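## Task

Place the red earphones in the small chest's middle drawer and the black earphones in its bottom drawer, then make sure all drawers are closed and the chest is still standing upright.

## Robot and tools

Robot: two arms, left_arm and right_arm, each with a parallel two-finger gripper and a wrist camera. Base positions in the scene frame: left_arm near (+0.006, +0.297, +0.003) m, right_arm near (+0.001, -0.298, +0.001) m, both slightly tilted from level. Scene frame: origin at table-top height, halfway between the bases, a little behind the table's near edge; +x points out over the table, +y toward left_arm, +z up. Arm names do not match image left/right.

Frames: every hand pose, target and velocity an arm reports is in that arm's own base frame; fixed cameras and the table use the scene frame. The gripper's fingers extend along its +z and separate along its y. end_effector_position is the spot between the finger pads, roughly 1 cm short of the tips.

Motion numbers. Both execute_actions and move take rows of exactly 14 numbers, one row covering both arms: dx, dy, dz, rx, ry, rz, opening for left_arm, then the same seven for right_arm. The six pose numbers are offsets, not poses: they are measured from that arm's Hand target at the start of the action or move, along that arm's base axes, with rotation taken about the Hand target position. Scale: 1.0 = 0.6 m for dx/dy/dz and 180 degrees for the rotation; rx, ry, rz form a single rotation vector. Range -1 to 1. A translation longer than 1.0 gets shortened along its direction. Opening is absolute, not an offset: +1 fully open (0.094 m), -1 closed. Sending zeros for an arm's six pose numbers re-requests its current Hand target; sending 0 for the opening commands half-open, so repeat the arm's present opening to leave it unchanged.

execute_actions(actions, cameras): actions is a list of actions; each action is a table of up to 15 rows, one per 1/30 s step, and a short table repeats its final row until 15 steps are done. Every row counts from the start-of-action Hand target, not from the previous row, and each new action starts from the then-current Hand target, so repeating an offset keeps moving. An empty actions list returns the state plus all camera images and the scene number and task. cameras: list of names, ["all"], or []; an unknown name invalidates the call.

move(target, speed, blend, opening_speed, grip_force, blocking, cameras): drives each gripper in a straight line toward target, which is one 14-number row or a list of up to 15 rows, all offsets from the same starting Hand targets (not chained). speed in m/s, 0.002 to 2.9, default 0.25 (turning up to twice that in rad/s), one value or one per target. blend in metres rounds corners of a list; 0 stops at each point. opening_speed: per second on the -1..+1 scale, at least 0.2; use it to close gently. grip_force: newtons per pad, 10 to 50, one value or one per arm; it persists, and low values close slowly. blocking=false returns after about 0.5 s while the move continues. Moves last at least 0.5 s and at most 10 s. They do not avoid obstacles or the other arm. Faster moves overshoot and stray more and hit harder. Avoid paths close to an arm's own base; go around it. The result adds a 'move:' line: done (settled within 10 mm and 2 degrees), off_target, moving, held, fault, plus limits such as paced (pose clipped) or held (steps withheld).

wait(seconds 0 to 10, cameras): lets time pass holding commands; a running move continues. stop(cameras): brakes a running move. zoom_image(camera, region [x0,y0,x1,y1] pixels, at most 504 by 504): enlarges part of the latest image of cam_head_left, cam_head_right, cam_high, cam_low, cam_left_wrist or cam_right_wrist (each 896x504). read_manual(section="licences") only returns licence text. finished_scene(scene 1 or 2) ends the current scene for good and starts the next; the goal must hold with the robot let go.

Results: end_effector_position (m) and end_effector_quat_wxyz per arm in its base frame, possibly a few cm off; Hand target (last commanded pose after clipping; next offsets start here); Tool commands; Joint positions (last number = finger opening in m); grip_measured on the command scale (reads slightly wide when empty, a few thousandths narrower than a held hard part); Joint velocities, maybe shown as within noise; Joint torques (include the arm's own weight; joints 1 to 3 wrap at ±28 N m). Action results also list positions at some steps.

Behaviour to expect: friction and gravity leave the gripper short, low or tilted, especially at full reach; small moves may not happen or may go sideways. Check position and orientation after each move, correct tilt, and send any remaining gap as an offset. Orientation is clipped each step to within 40 degrees of the measured one. A blocked arm keeps pushing until commanded back past its gripper. To release, command an opening well above grip_measured.

Avoid: dropping or releasing moving objects, anything leaving the table, knocking the chest over, slamming drawers, hard hits on fixed or heavy things (the bar, plate and low rail near the bases rise up to about 3 cm, with no warning), grippers or wrist cameras touching each other or one gripper squeezing the other's fingers, strain on the wrist camera cable, and long holds of loads or stretched poses, which heat motors (MOTOR HOT at 75 °C; at 90 °C the arm folds and idles). Loose objects may occasionally be nudged by outside pushes.

Each tool is called after ">>>" by a JSON object that holds its "fn" and its "kwargs", one argument or row to a line.

## Session

>>> {"fn": "execute_actions", "kwargs": {
  "actions": []
}}

Scene clock: 0.00 s.
left_arm: end_effector_position=(+0.3873, +0.0331, +0.0866) grip_measured=+1.000 end_effector_quat_wxyz=(+0.572, -0.065, +0.816, +0.053) | right_arm: end_effector_position=(+0.3955, -0.0193, +0.0701) grip_measured=+1.000 end_effector_quat_wxyz=(+0.532, +0.038, +0.841, -0.083)
Joint positions: left_arm=[0.022 1.538 0.341 0.845 -0.141 -0.039 0.094] | right_arm=[0.051 1.586 0.413 0.729 0.228 -0.003 0.094]
Joint velocities: within noise
Joint torques (N m): no reading
Heat: left arm: 27 °C; right arm: 26 °C.
Hand target: left_arm +0.3910, +0.0338, +0.0969; +0.585, -0.067, +0.807, +0.053 | right_arm +0.3992, -0.0195, +0.0765; +0.540, +0.040, +0.836, -0.083
Tool commands: left_gripper/opening=+1.0 right_gripper/opening=+1.0

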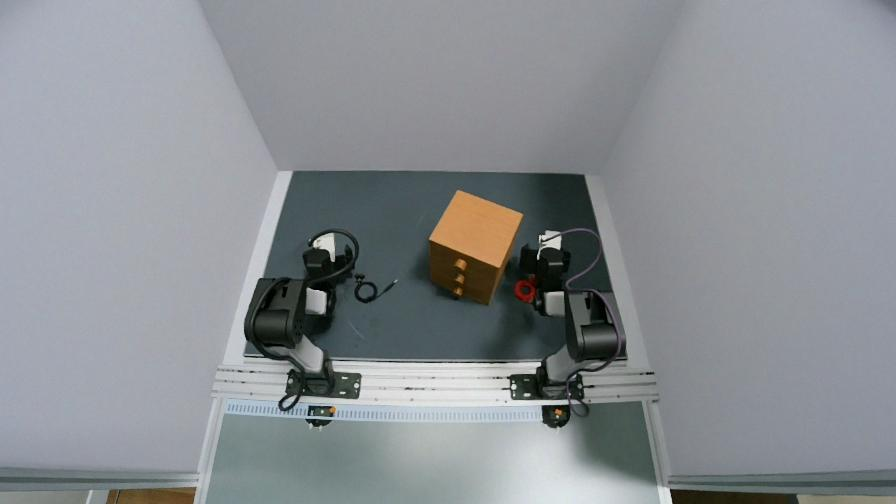

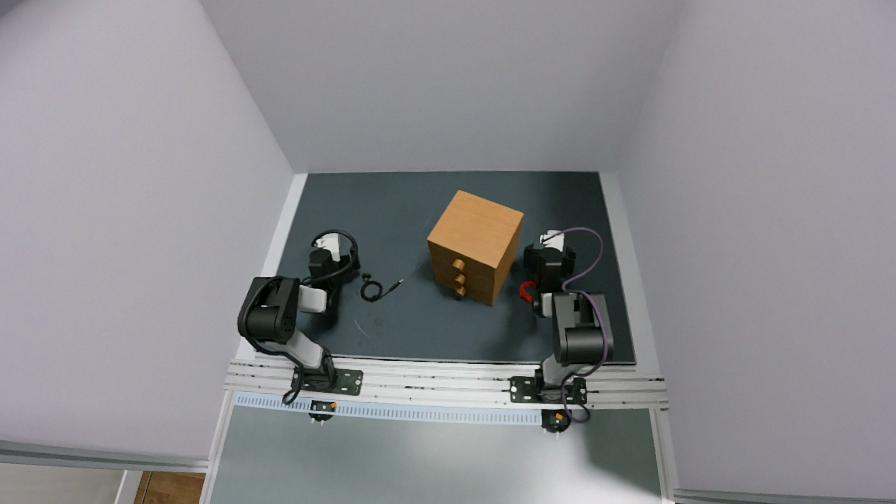

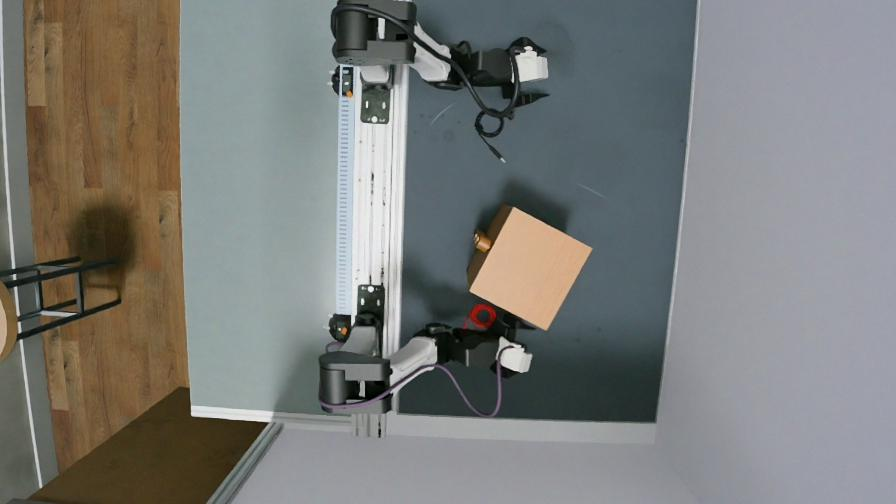

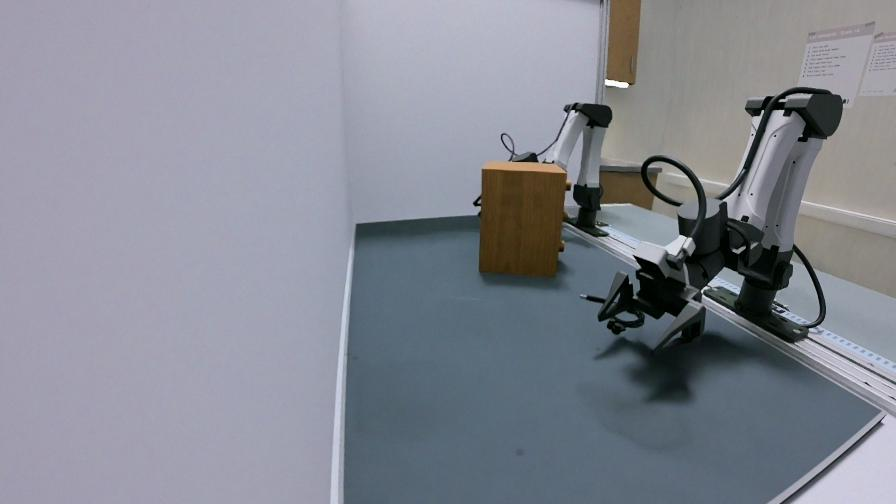

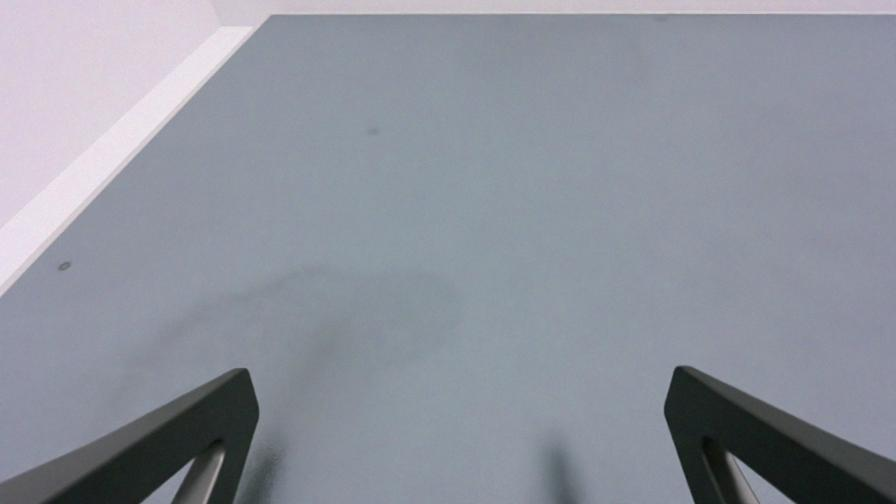

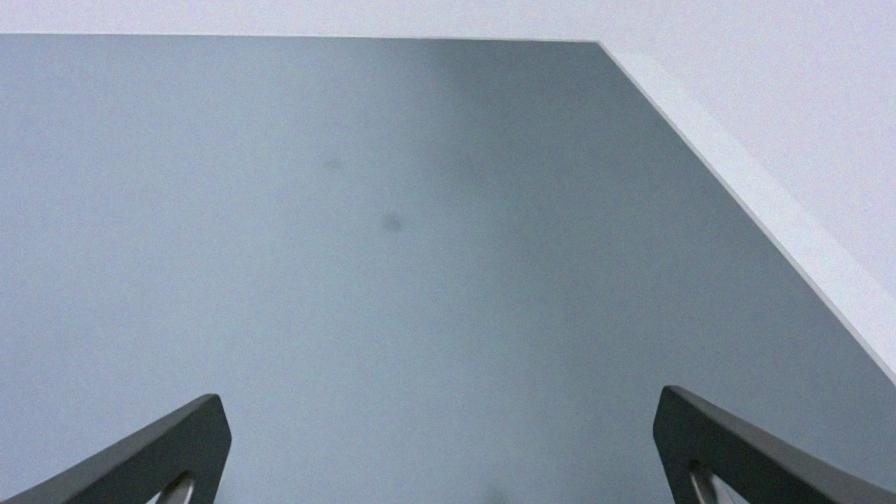

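>>> {"fn": "zoom_image", "kwargs": {
  "camera": "cam_high",
  "region": [430, 180, 630, 380]
}}

>>> {"fn": "zoom_image", "kwargs": {
  "camera": "cam_high",
  "region": [330, 0, 570, 180]
}}

>>> {"fn": "zoom_image", "kwargs": {
  "camera": "cam_head_left",
  "region": [400, 180, 560, 320]
}}

>>> {"fn": "zoom_image", "kwargs": {
  "camera": "cam_head_left",
  "region": [300, 220, 420, 340]
}}

Scaled by 2.520 from the camera's 896x504 image, which has a finer 1280x720 frame.

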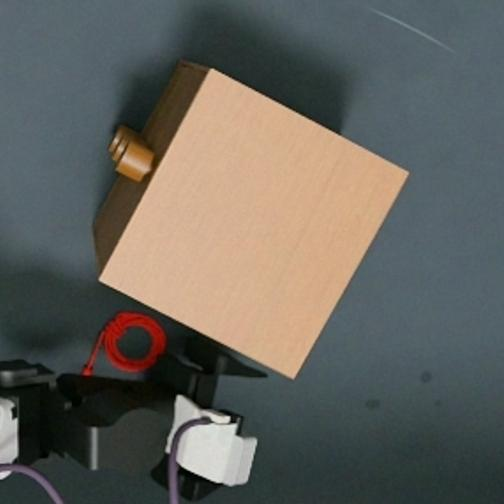

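Scaled by 2.100 from the camera's 896x504 image, which has a finer 1280x720 frame.

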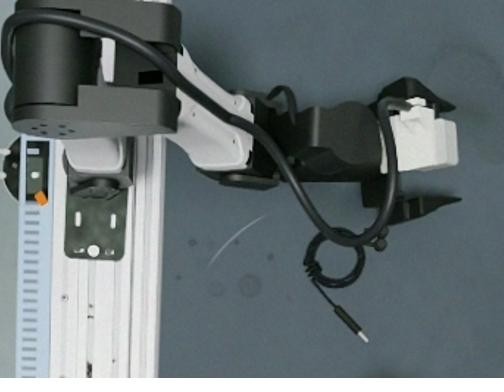

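Scaled by 3.150 from the camera's 896x504 image, which has a finer 1280x720 frame.

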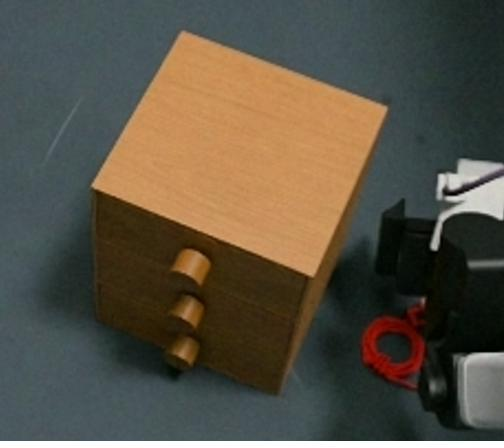

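Scaled by 4.200 from the camera's 896x504 image, which has a finer 1280x720 frame.

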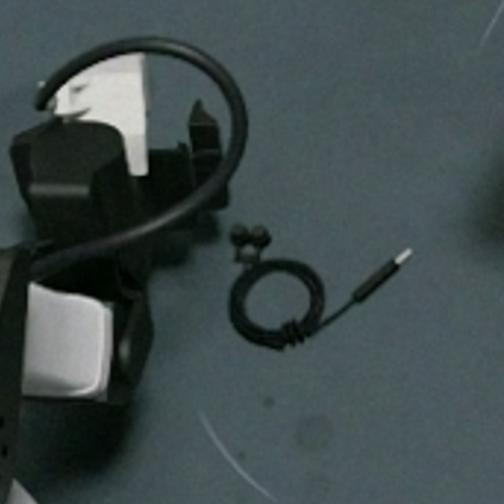

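>>> {"fn": "move", "kwargs": {
  "target": [
    [0,0,0.15,0,0,0,1,-0.05,-0.06,0.2,0,0,0,1],
    [-0.235,-0.207,0.172,-0.036,0.398,-0.045,1,-0.298,0,0.289,0.056,0.364,0.027,1]
  ],
  "blend": 0.04,
  "speed": 0.35,
  "cameras": ["cam_high","cam_head_right","cam_left_wrist","cam_right_wrist","cam_low"]
}}

Scene clock: 4.70 s.
left_arm: end_effector_position=(+0.2499, -0.0867, +0.1902) grip_measured=+1.000 end_effector_quat_wxyz=(+0.014, +0.002, +1.000, +0.000) | right_arm: end_effector_position=(+0.2221, -0.0231, +0.2533) grip_measured=+1.000 end_effector_quat_wxyz=(+0.153, +0.007, +0.988, -0.020)
Joint positions: left_arm=[-0.34 1.545 1.548 -1.547 -0.01 -0.336 0.094] | right_arm=[-0.093 1.225 1.516 -1.553 0.013 -0.082 0.094]
Joint torques (N m): left_arm=[-0.28 -5.87 7.6 0.08 -0.01 -0.1] | right_arm=[0.85 -2.89 4.15 1.05 -0.05 0]
Heat: left arm: 28 °C; right arm: 26 °C.
Hand target: left_arm +0.2500, -0.0904, +0.2001; +0.001, -0.001, +1.000, +0.001 | right_arm +0.2203, -0.0195, +0.2500; +0.000, +0.000, +1.000, +0.000
Off the commanded pose: left_arm 0.011 m, 2 deg | right_arm 0.005 m, 18 deg.
joint sent to its limit (left arm) — joint 4 (wrist pitch), lower limit. The joint targets are off in orientation, not in position.
joint sent to its limit (right arm) — joint 4 (wrist pitch), lower limit. The joint targets are off in orientation, not in position.
move: off_target (left_arm, right_arm)
Images, in order (width x height): cam_head_right 896x504, cam_high 896x504, cam_low 896x504, cam_left_wrist 896x504, cam_right_wrist 896x504.

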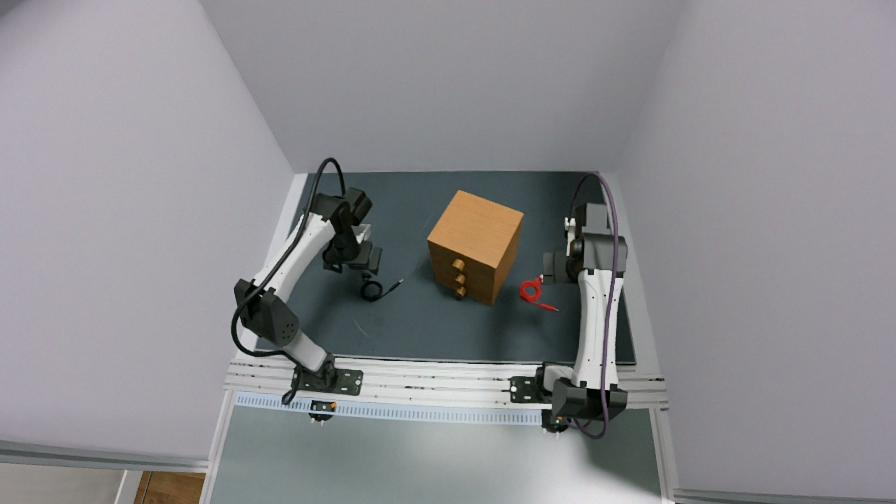

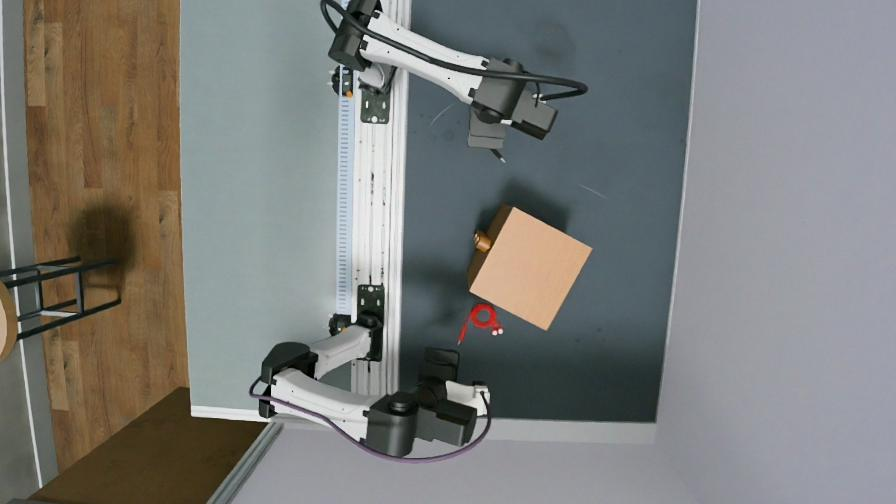

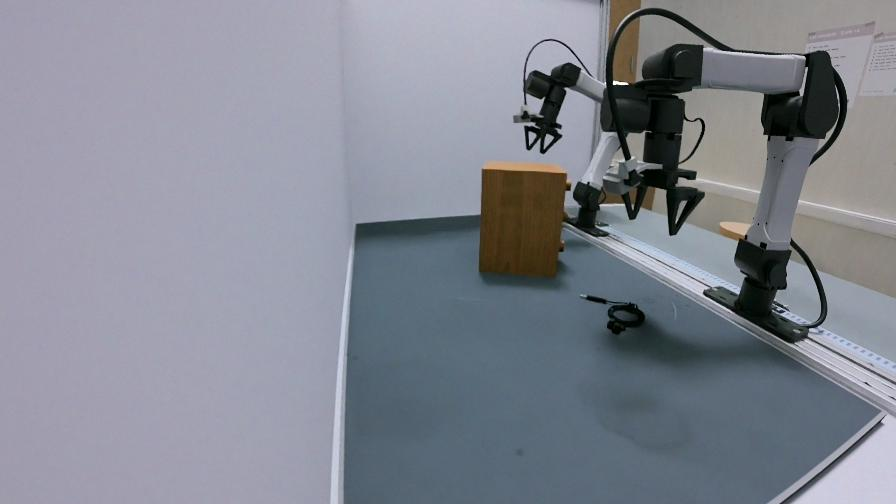

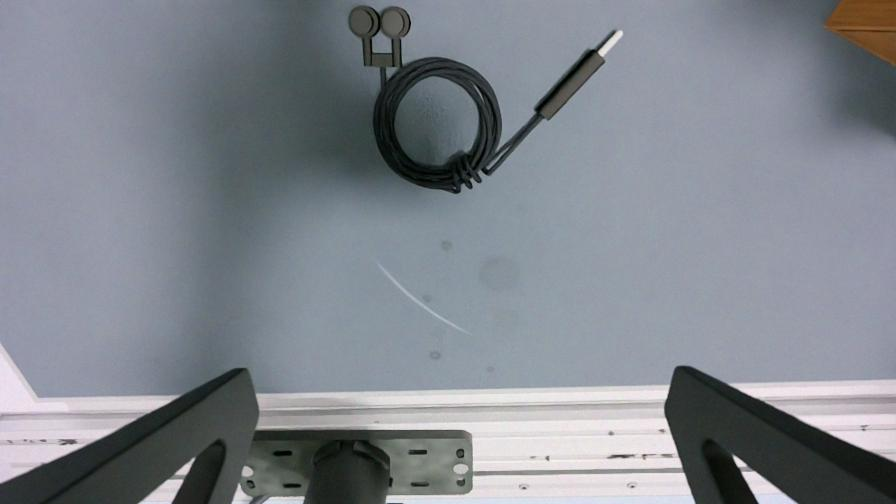

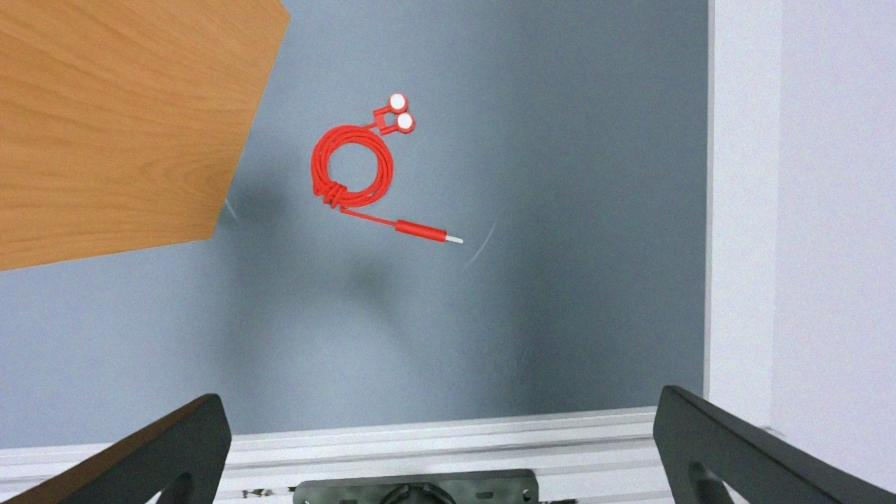

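>>> {"fn": "zoom_image", "kwargs": {
  "camera": "cam_right_wrist",
  "region": [0, 0, 420, 280]
}}

>>> {"fn": "zoom_image", "kwargs": {
  "camera": "cam_high",
  "region": [440, 190, 600, 350]
}}

>>> {"fn": "zoom_image", "kwargs": {
  "camera": "cam_low",
  "region": [440, 130, 640, 300]
}}

>>> {"fn": "zoom_image", "kwargs": {
  "camera": "cam_head_right",
  "region": [410, 180, 570, 320]
}}

Scaled by 1.200 from the camera's 896x504 image, which has a finer 1280x720 frame.

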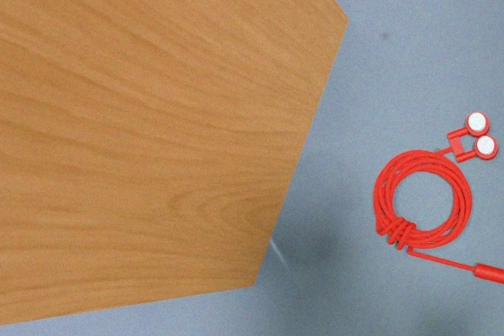

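Scaled by 3.150 from the camera's 896x504 image, which has a finer 1280x720 frame.

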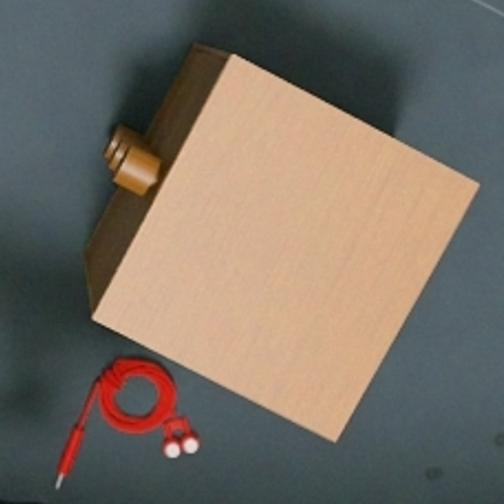

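Scaled by 2.520 from the camera's 896x504 image, which has a finer 1280x720 frame.

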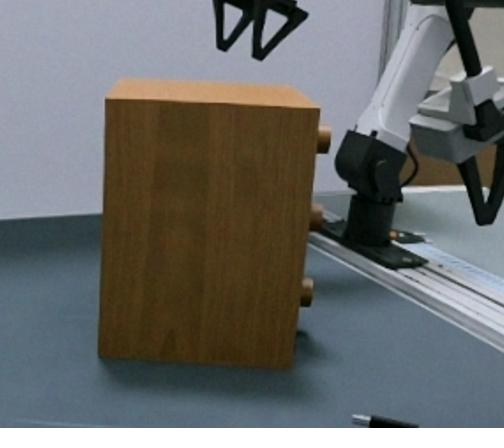

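Scaled by 3.150 from the camera's 896x504 image, which has a finer 1280x720 frame.

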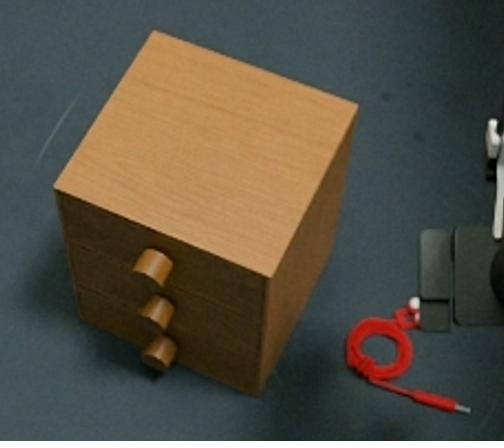

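>>> {"fn": "move", "kwargs": {
  "target": [-0.048,-0.386,-0.117,-0.109,-0.436,-0.129,0.2,0.12,0.046,-0.283,0,0,-0.044,-0.15],
  "speed": 0.35,
  "cameras": ["cam_high","cam_left_wrist","cam_right_wrist"]
}}

Scene clock: 13.63 s.
left_arm: end_effector_position=(+0.2210, -0.3238, +0.1288) grip_measured=+0.202 end_effector_quat_wxyz=(+0.620, +0.189, +0.746, -0.153) | right_arm: end_effector_position=(+0.2887, +0.0046, +0.0866) grip_measured=-0.148 end_effector_quat_wxyz=(+0.000, +0.067, +0.998, -0.006)
Joint positions: left_arm=[-1.29 1.589 0.449 0.879 -0.783 -0.181 0.056] | right_arm=[0.023 1.648 1.24 -1.165 0.012 0.157 0.04]
Joint torques (N m): left_arm=[0.42 -4.74 3.64 2.26 -0.29 0.08] | right_arm=[0.8 -5.59 4.81 0.67 -0.04 0.16]
Heat: left arm: 30 °C; right arm: 26 °C.
Hand target: left_arm +0.2213, -0.3219, +0.1299; +0.625, +0.184, +0.742, -0.156 | right_arm +0.2923, +0.0081, +0.0801; +0.000, +0.069, +0.998, +0.000
Off the commanded pose: left_arm 0.002 m, 1 deg | right_arm 0.008 m, 1 deg.
move: done
Images, in order (width x height): cam_high 896x504, cam_left_wrist 896x504, cam_right_wrist 896x504.

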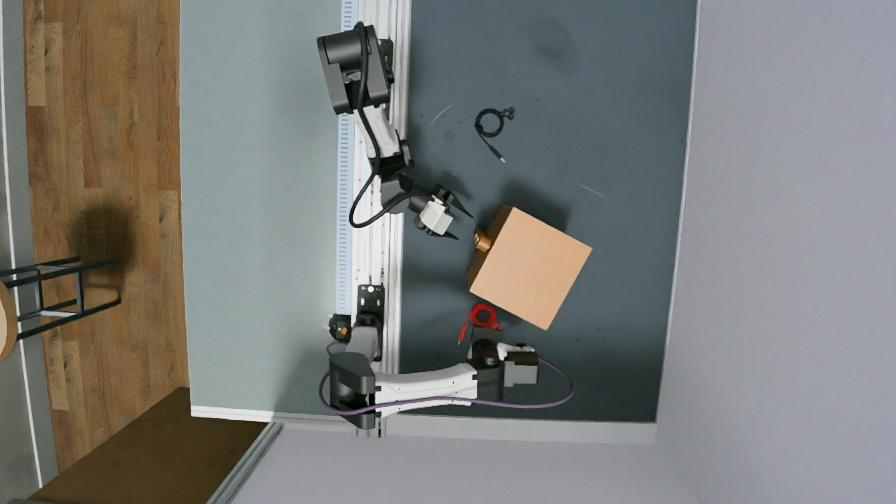

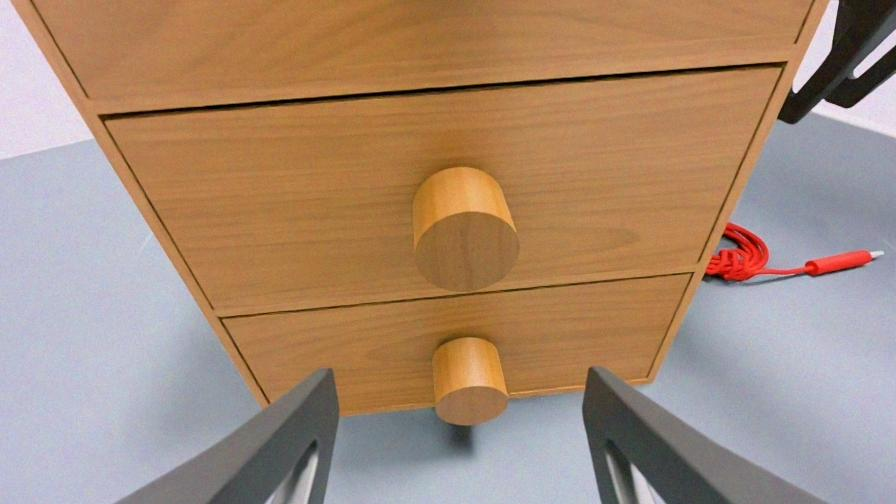

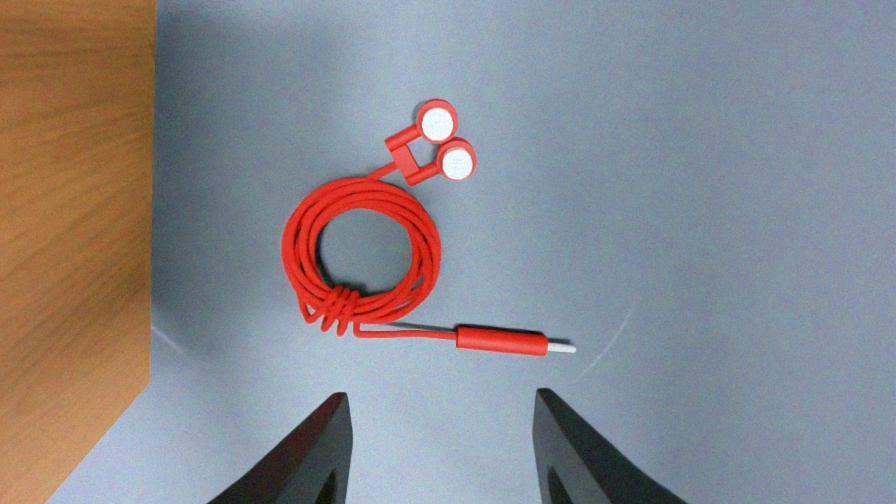

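>>> {"fn": "move", "kwargs": {
  "target": [0.105,-0.068,0.005,0,0,0,0.2,-0.0035,0.011,-0.14,0,0,0,-0.15],
  "speed": 0.2,
  "cameras": ["cam_left_wrist","cam_right_wrist"]
}}

Scene clock: 15.87 s.
left_arm: end_effector_position=(+0.2789, -0.3460, +0.1190) grip_measured=+0.202 end_effector_quat_wxyz=(+0.619, +0.183, +0.753, -0.127) | right_arm: end_effector_position=(+0.2880, +0.0114, +0.0026) grip_measured=-0.148 end_effector_quat_wxyz=(-0.001, +0.067, +0.998, -0.005)
Joint positions: left_arm=[-1.143 1.776 0.627 0.887 -0.685 -0.133 0.056] | right_arm=[0.046 1.755 1.008 -0.826 0.01 0.179 0.04]
Joint torques (N m): left_arm=[1.26 -5.94 8.14 2.14 0.39 0.06] | right_arm=[0.8 -5.81 4.38 0.67 -0.02 0.16]
Heat: left arm: 30 °C; right arm: 27 °C.
Hand target: left_arm +0.2843, -0.3627, +0.1328; +0.625, +0.184, +0.742, -0.156 | right_arm +0.2903, +0.0148, -0.0038; +0.000, +0.069, +0.998, +0.000
Off the commanded pose: left_arm 0.022 m, 4 deg | right_arm 0.008 m, 1 deg.
move: off_target (left_arm)
Images, in order (width x height): cam_left_wrist 896x504, cam_right_wrist 896x504.

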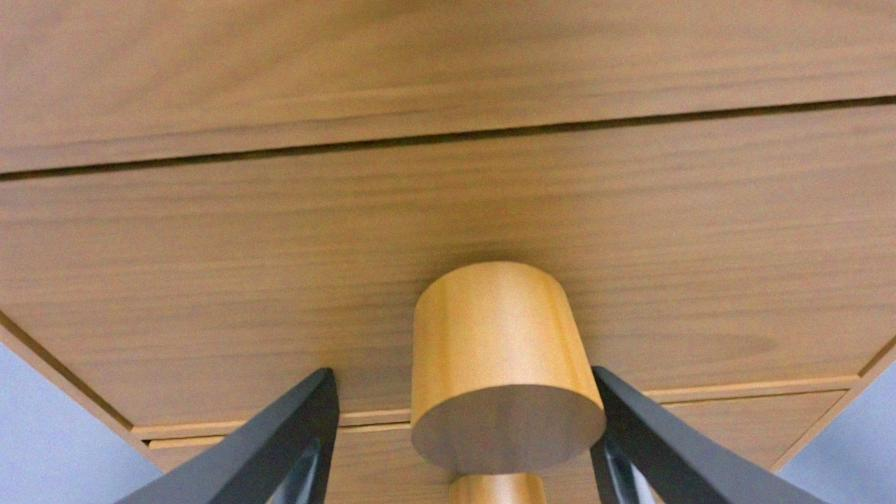

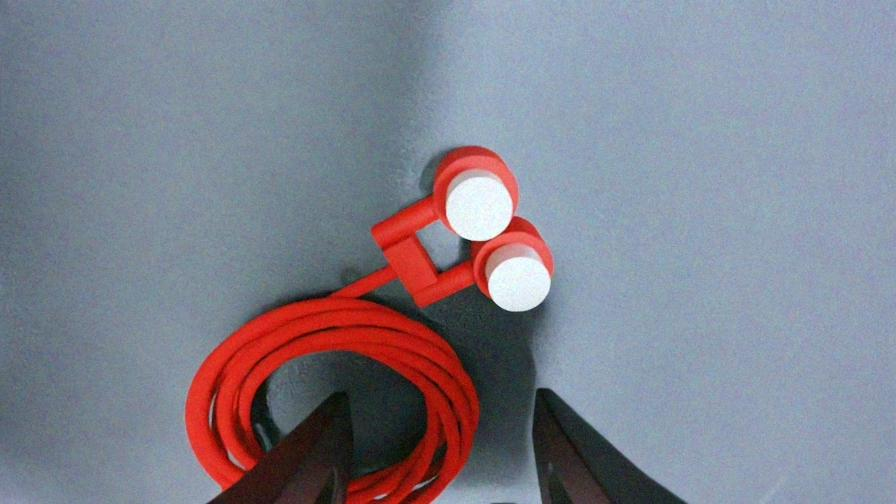

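>>> {"fn": "move", "kwargs": {
  "target": [0,0,0,0,0,0,0.7,0,0,0,0,0,0,-1],
  "speed": 0.1,
  "opening_speed": 1.2,
  "cameras": ["cam_left_wrist"]
}}

Scene clock: 17.23 s.
left_arm: end_effector_position=(+0.2763, -0.3534, +0.1190) grip_measured=+0.698 end_effector_quat_wxyz=(+0.614, +0.195, +0.751, -0.142) | right_arm: end_effector_position=(+0.2882, +0.0116, +0.0026) grip_measured=-0.979 end_effector_quat_wxyz=(+0.000, +0.067, +0.998, -0.005)
Joint positions: left_arm=[-1.143 1.778 0.633 0.887 -0.645 -0.132 0.08] | right_arm=[0.046 1.755 1.008 -0.826 0.009 0.18 0.001]
Joint torques (N m): left_arm=[1.33 -5.97 7.87 2.16 -0.07 0.04] | right_arm=[0.81 -5.81 4.37 0.67 -0.01 0.16]
Heat: left arm: 30 °C; right arm: 27 °C.
Hand target: left_arm +0.2842, -0.3627, +0.1328; +0.625, +0.184, +0.742, -0.156 | right_arm +0.2903, +0.0148, -0.0038; +0.001, +0.069, +0.998, +0.000
Off the commanded pose: left_arm 0.018 m, 3 deg | right_arm 0.007 m, 1 deg.
move: off_target (left_arm)
Images, in order (width x height): cam_left_wrist 896x504.

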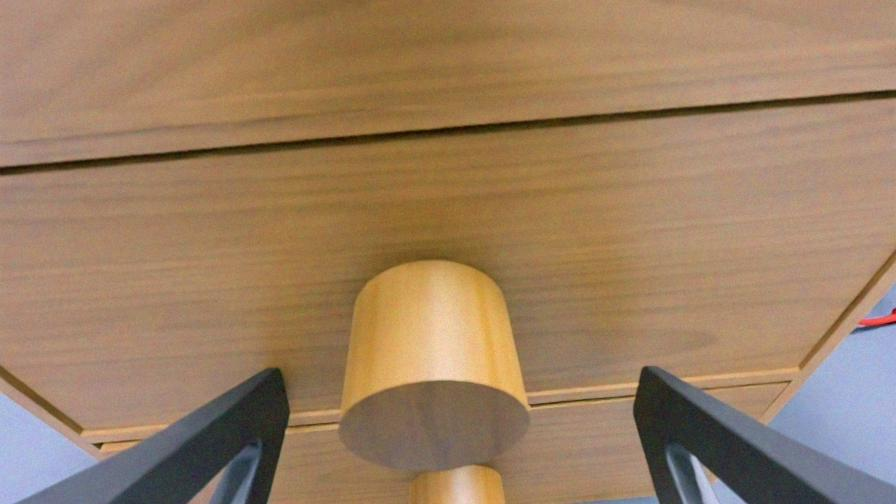

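>>> {"fn": "move", "kwargs": {
  "target": [
    [-0.02,0.011,0.003,0,0,0,0.7,0,0,0.1,0,0,0,-1],
    [-0.02,0.011,0.003,0,0,0,-0.45,0,0,0.15,0,0,0,-1]
  ],
  "speed": 0.12,
  "cameras": ["cam_left_wrist","cam_right_wrist"]
}}

Scene clock: 20.30 s.
left_arm: end_effector_position=(+0.2751, -0.3530, +0.1193) grip_measured=-0.447 end_effector_quat_wxyz=(+0.616, +0.193, +0.751, -0.139) | right_arm: end_effector_position=(+0.2825, +0.0113, +0.0738) grip_measured=-0.982 end_effector_quat_wxyz=(-0.021, +0.067, +0.998, -0.007)
Joint positions: left_arm=[-1.149 1.778 0.633 0.886 -0.66 -0.132 0.026] | right_arm=[0.046 1.673 1.216 -1.156 0.009 0.18 0.001]
Joint velocities: left_arm=[within noise] | right_arm=[0.007 -0.007 0.007 -0.007 -0.007 -0.154 0.001]
Joint torques (N m): left_arm=[-0.39 -9.42 4.75 2.11 -0.19 -0.05] | right_arm=[0.79 -8.99 7.84 0.23 -0.02 0.15]
Heat: left arm: 30 °C; right arm: 27 °C.
Hand target: left_arm +0.2721, -0.3562, +0.1346; +0.625, +0.184, +0.742, -0.156 | right_arm +0.2902, +0.0148, +0.0861; +0.000, +0.069, +0.998, +0.000
Off the commanded pose: left_arm 0.016 m, 3 deg | right_arm 0.015 m, 3 deg.
move: off_target (left_arm, right_arm); target 2's new opening was sent with left_arm's hand 0.016 m and 3 deg from that target
Images, in order (width x height): cam_left_wrist 896x504, cam_right_wrist 896x504.

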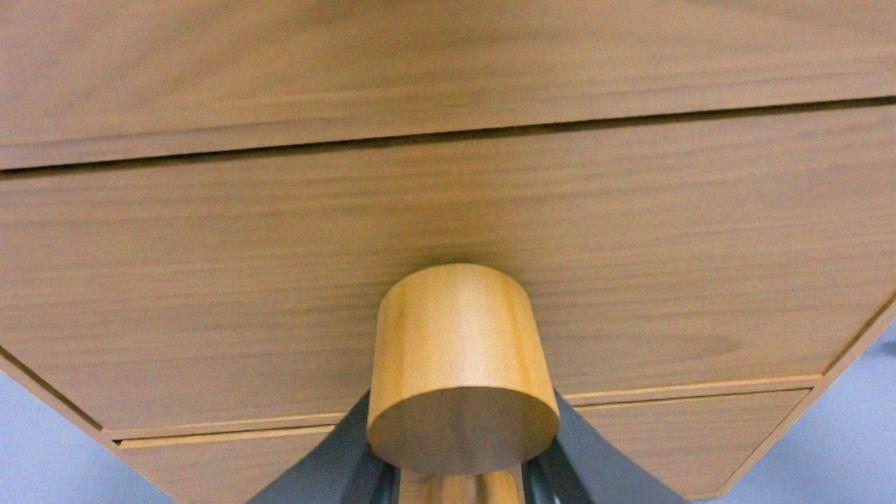

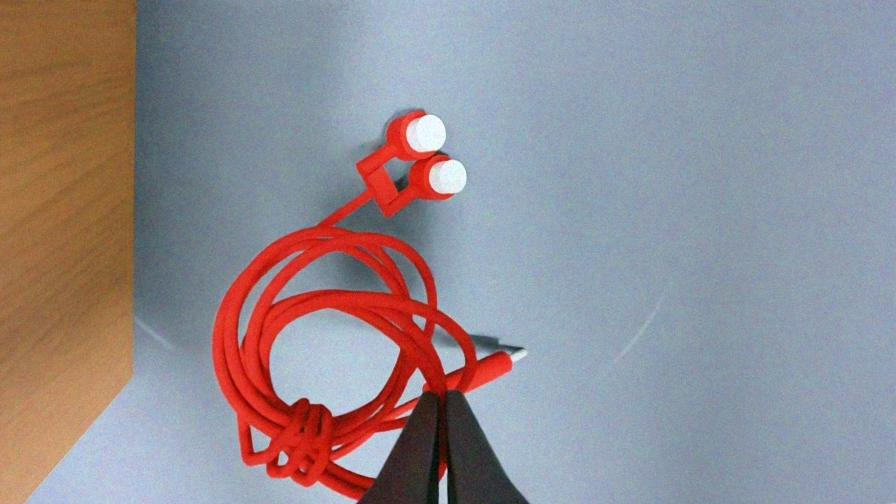

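>>> {"fn": "move", "kwargs": {
  "target": [-0.208,0.115,-0.02,0,0,0,-0.5,-0.08,0,0.36,0,0,0.16,-1],
  "speed": 0.18,
  "cameras": ["cam_left_wrist","cam_high","cam_head_left","cam_low"]
}}

Scene clock: 22.77 s.
left_arm: end_effector_position=(+0.1491, -0.2886, +0.1125) grip_measured=-0.495 end_effector_quat_wxyz=(+0.618, +0.203, +0.746, -0.142) | right_arm: end_effector_position=(+0.2412, +0.0119, +0.2967) grip_measured=-0.982 end_effector_quat_wxyz=(+0.220, -0.169, +0.960, -0.031)
Joint positions: left_arm=[-1.577 1.441 0.288 0.749 -1.049 -0.316 0.024] | right_arm=[0.055 1.249 1.677 -1.552 0.008 -0.296 0.001]
Joint torques (N m): left_arm=[-0.7 -5.93 4.18 1.93 -0.65 -0.09] | right_arm=[0.85 -2.56 6.72 1.32 -0.02 0]
Heat: left arm: 30 °C; right arm: 28 °C.
Hand target: left_arm +0.1474, -0.2872, +0.1225; +0.625, +0.184, +0.742, -0.156 | right_arm +0.2422, +0.0147, +0.3021; +0.000, -0.181, +0.983, +0.000
Off the commanded pose: left_arm 0.010 m, 3 deg | right_arm 0.006 m, 26 deg.
joint sent to its limit (right arm) — joint 4 (wrist pitch), lower limit. The joint targets are off in orientation, not in position.
move: off_target (left_arm, right_arm)
Images, in order (width x height): cam_head_left 896x504, cam_high 896x504, cam_low 896x504, cam_left_wrist 896x504.

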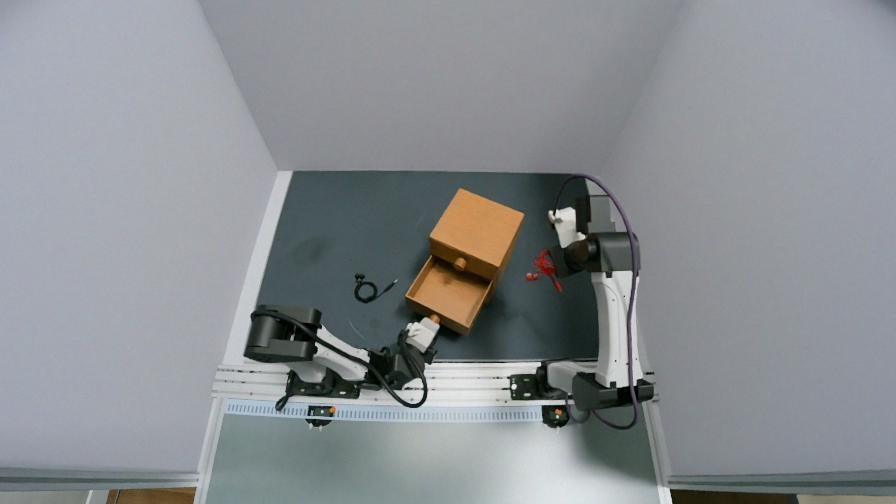

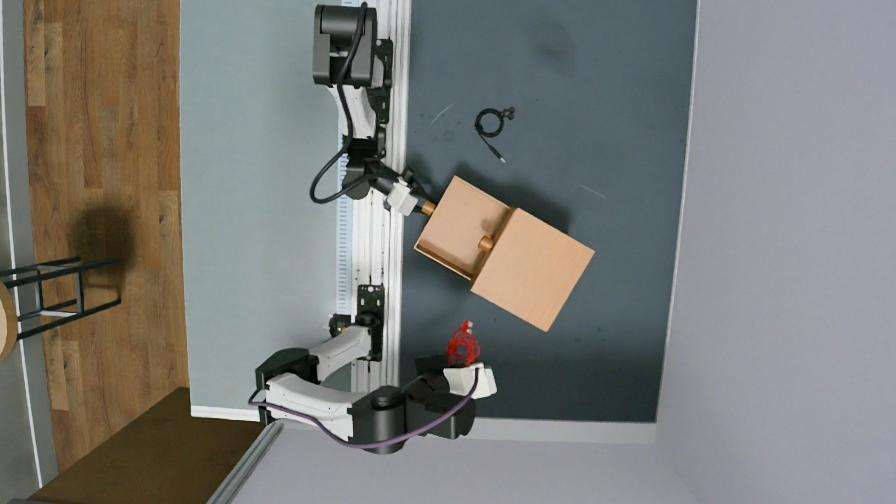

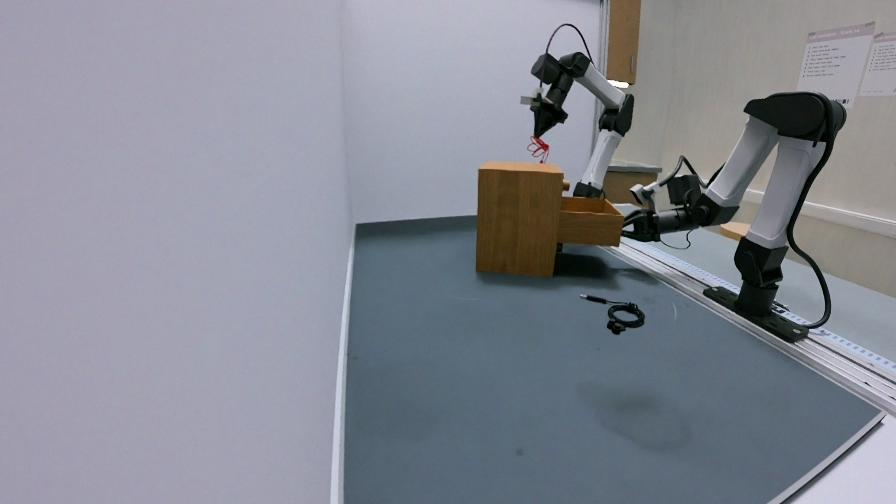

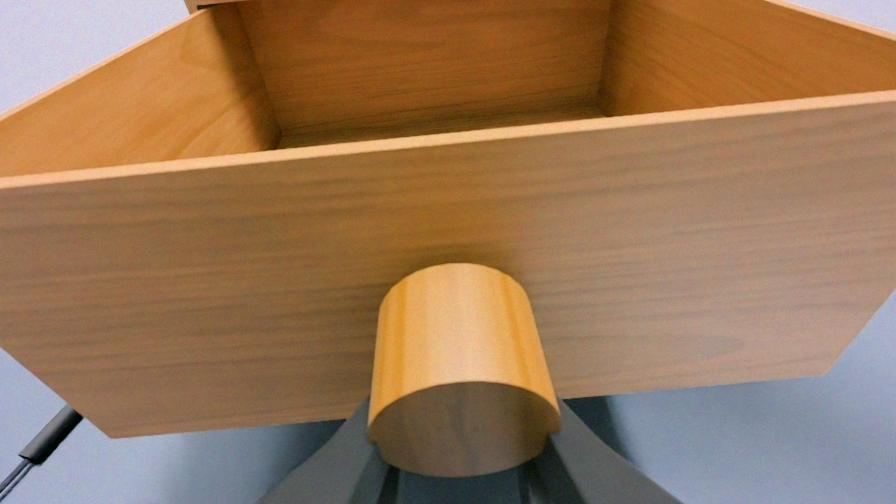

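>>> {"fn": "move", "kwargs": {
  "target": [
    [0,0,0,0,0,0,-0.45,-0.12,0.192,0,0,0,0.2,-1],
    [0,0,0,0,0,0,-0.45,-0.02,0.412,-0.053,0,0,0.444,-1],
    [0,0,0,0,0,0,-0.45,-0.02,0.412,-0.228,0,0,0.444,-1],
    [0,0,0,0,0,0,-0.45,-0.02,0.412,-0.228,0,0,0.444,-0.3]
  ],
  "speed": 0.3,
  "blend": [0.05,0.03,0,0],
  "cameras": ["cam_left_wrist","cam_high","cam_right_wrist","cam_head_left"]
}}

Scene clock: 27.73 s.
left_arm: end_effector_position=(+0.1493, -0.2880, +0.1119) grip_measured=-0.450 end_effector_quat_wxyz=(+0.618, +0.203, +0.746, -0.140) | right_arm: end_effector_position=(+0.2262, +0.2590, +0.1663) grip_measured=-0.302 end_effector_quat_wxyz=(+0.009, +0.767, -0.641, -0.005)
Joint positions: left_arm=[-1.577 1.441 0.288 0.744 -1.052 -0.317 0.026] | right_arm=[0.848 1.883 1.84 -1.546 -0.01 -0.902 0.033]
Joint torques (N m): left_arm=[-0.7 -6 4.21 1.96 -0.63 -0.11] | right_arm=[0.51 -8.88 5.2 0.53 0.1 -0.01]
Heat: left arm: 30 °C; right arm: 28 °C.
Hand target: left_arm +0.1474, -0.2871, +0.1226; +0.625, +0.184, +0.742, -0.156 | right_arm +0.2301, +0.2619, +0.1653; +0.000, +0.771, -0.637, -0.001
Off the commanded pose: left_arm 0.011 m, 3 deg | right_arm 0.005 m, 1 deg.
move: off_target (left_arm); blend cut to 0 m at target 1
Images, in order (width x height): cam_head_left 896x504, cam_high 896x504, cam_left_wrist 896x504, cam_right_wrist 896x504.

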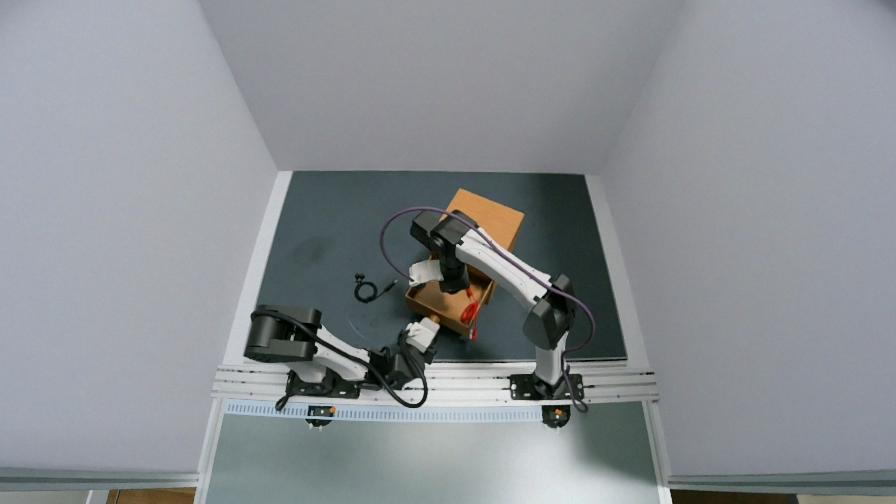

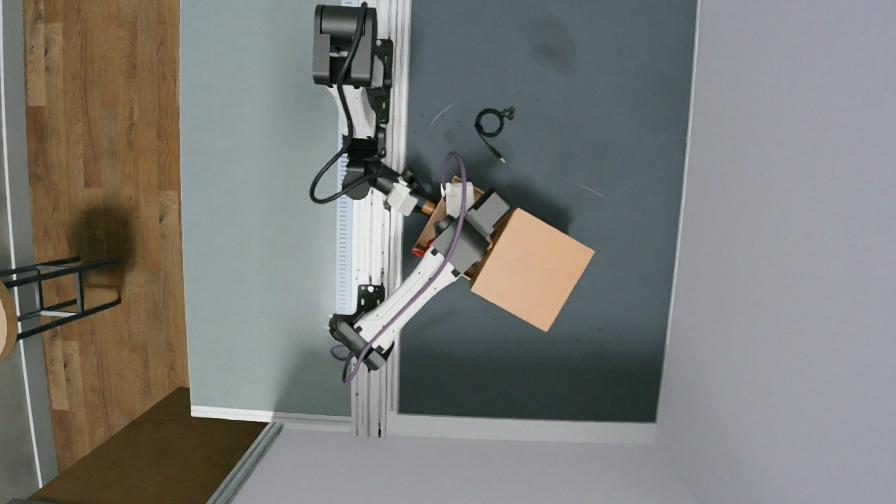

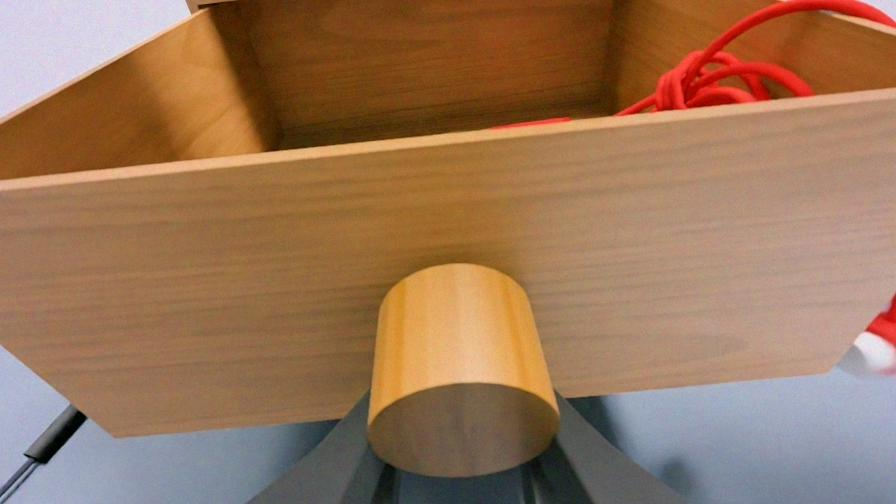

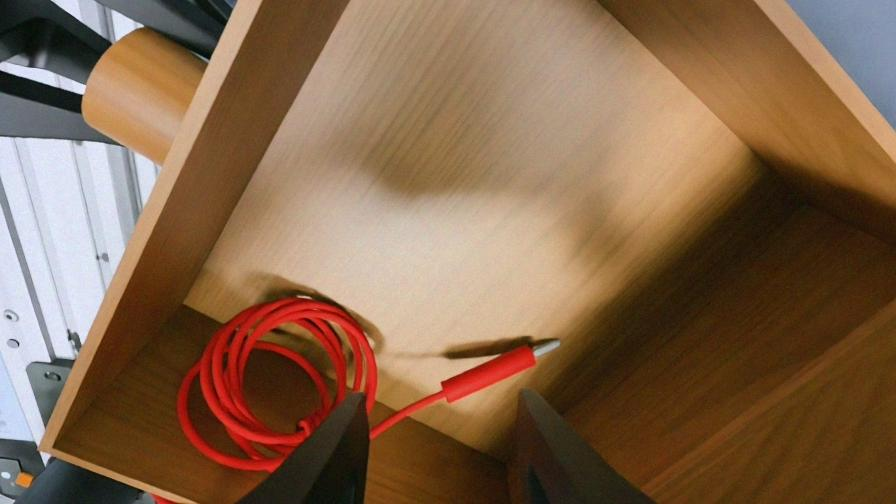

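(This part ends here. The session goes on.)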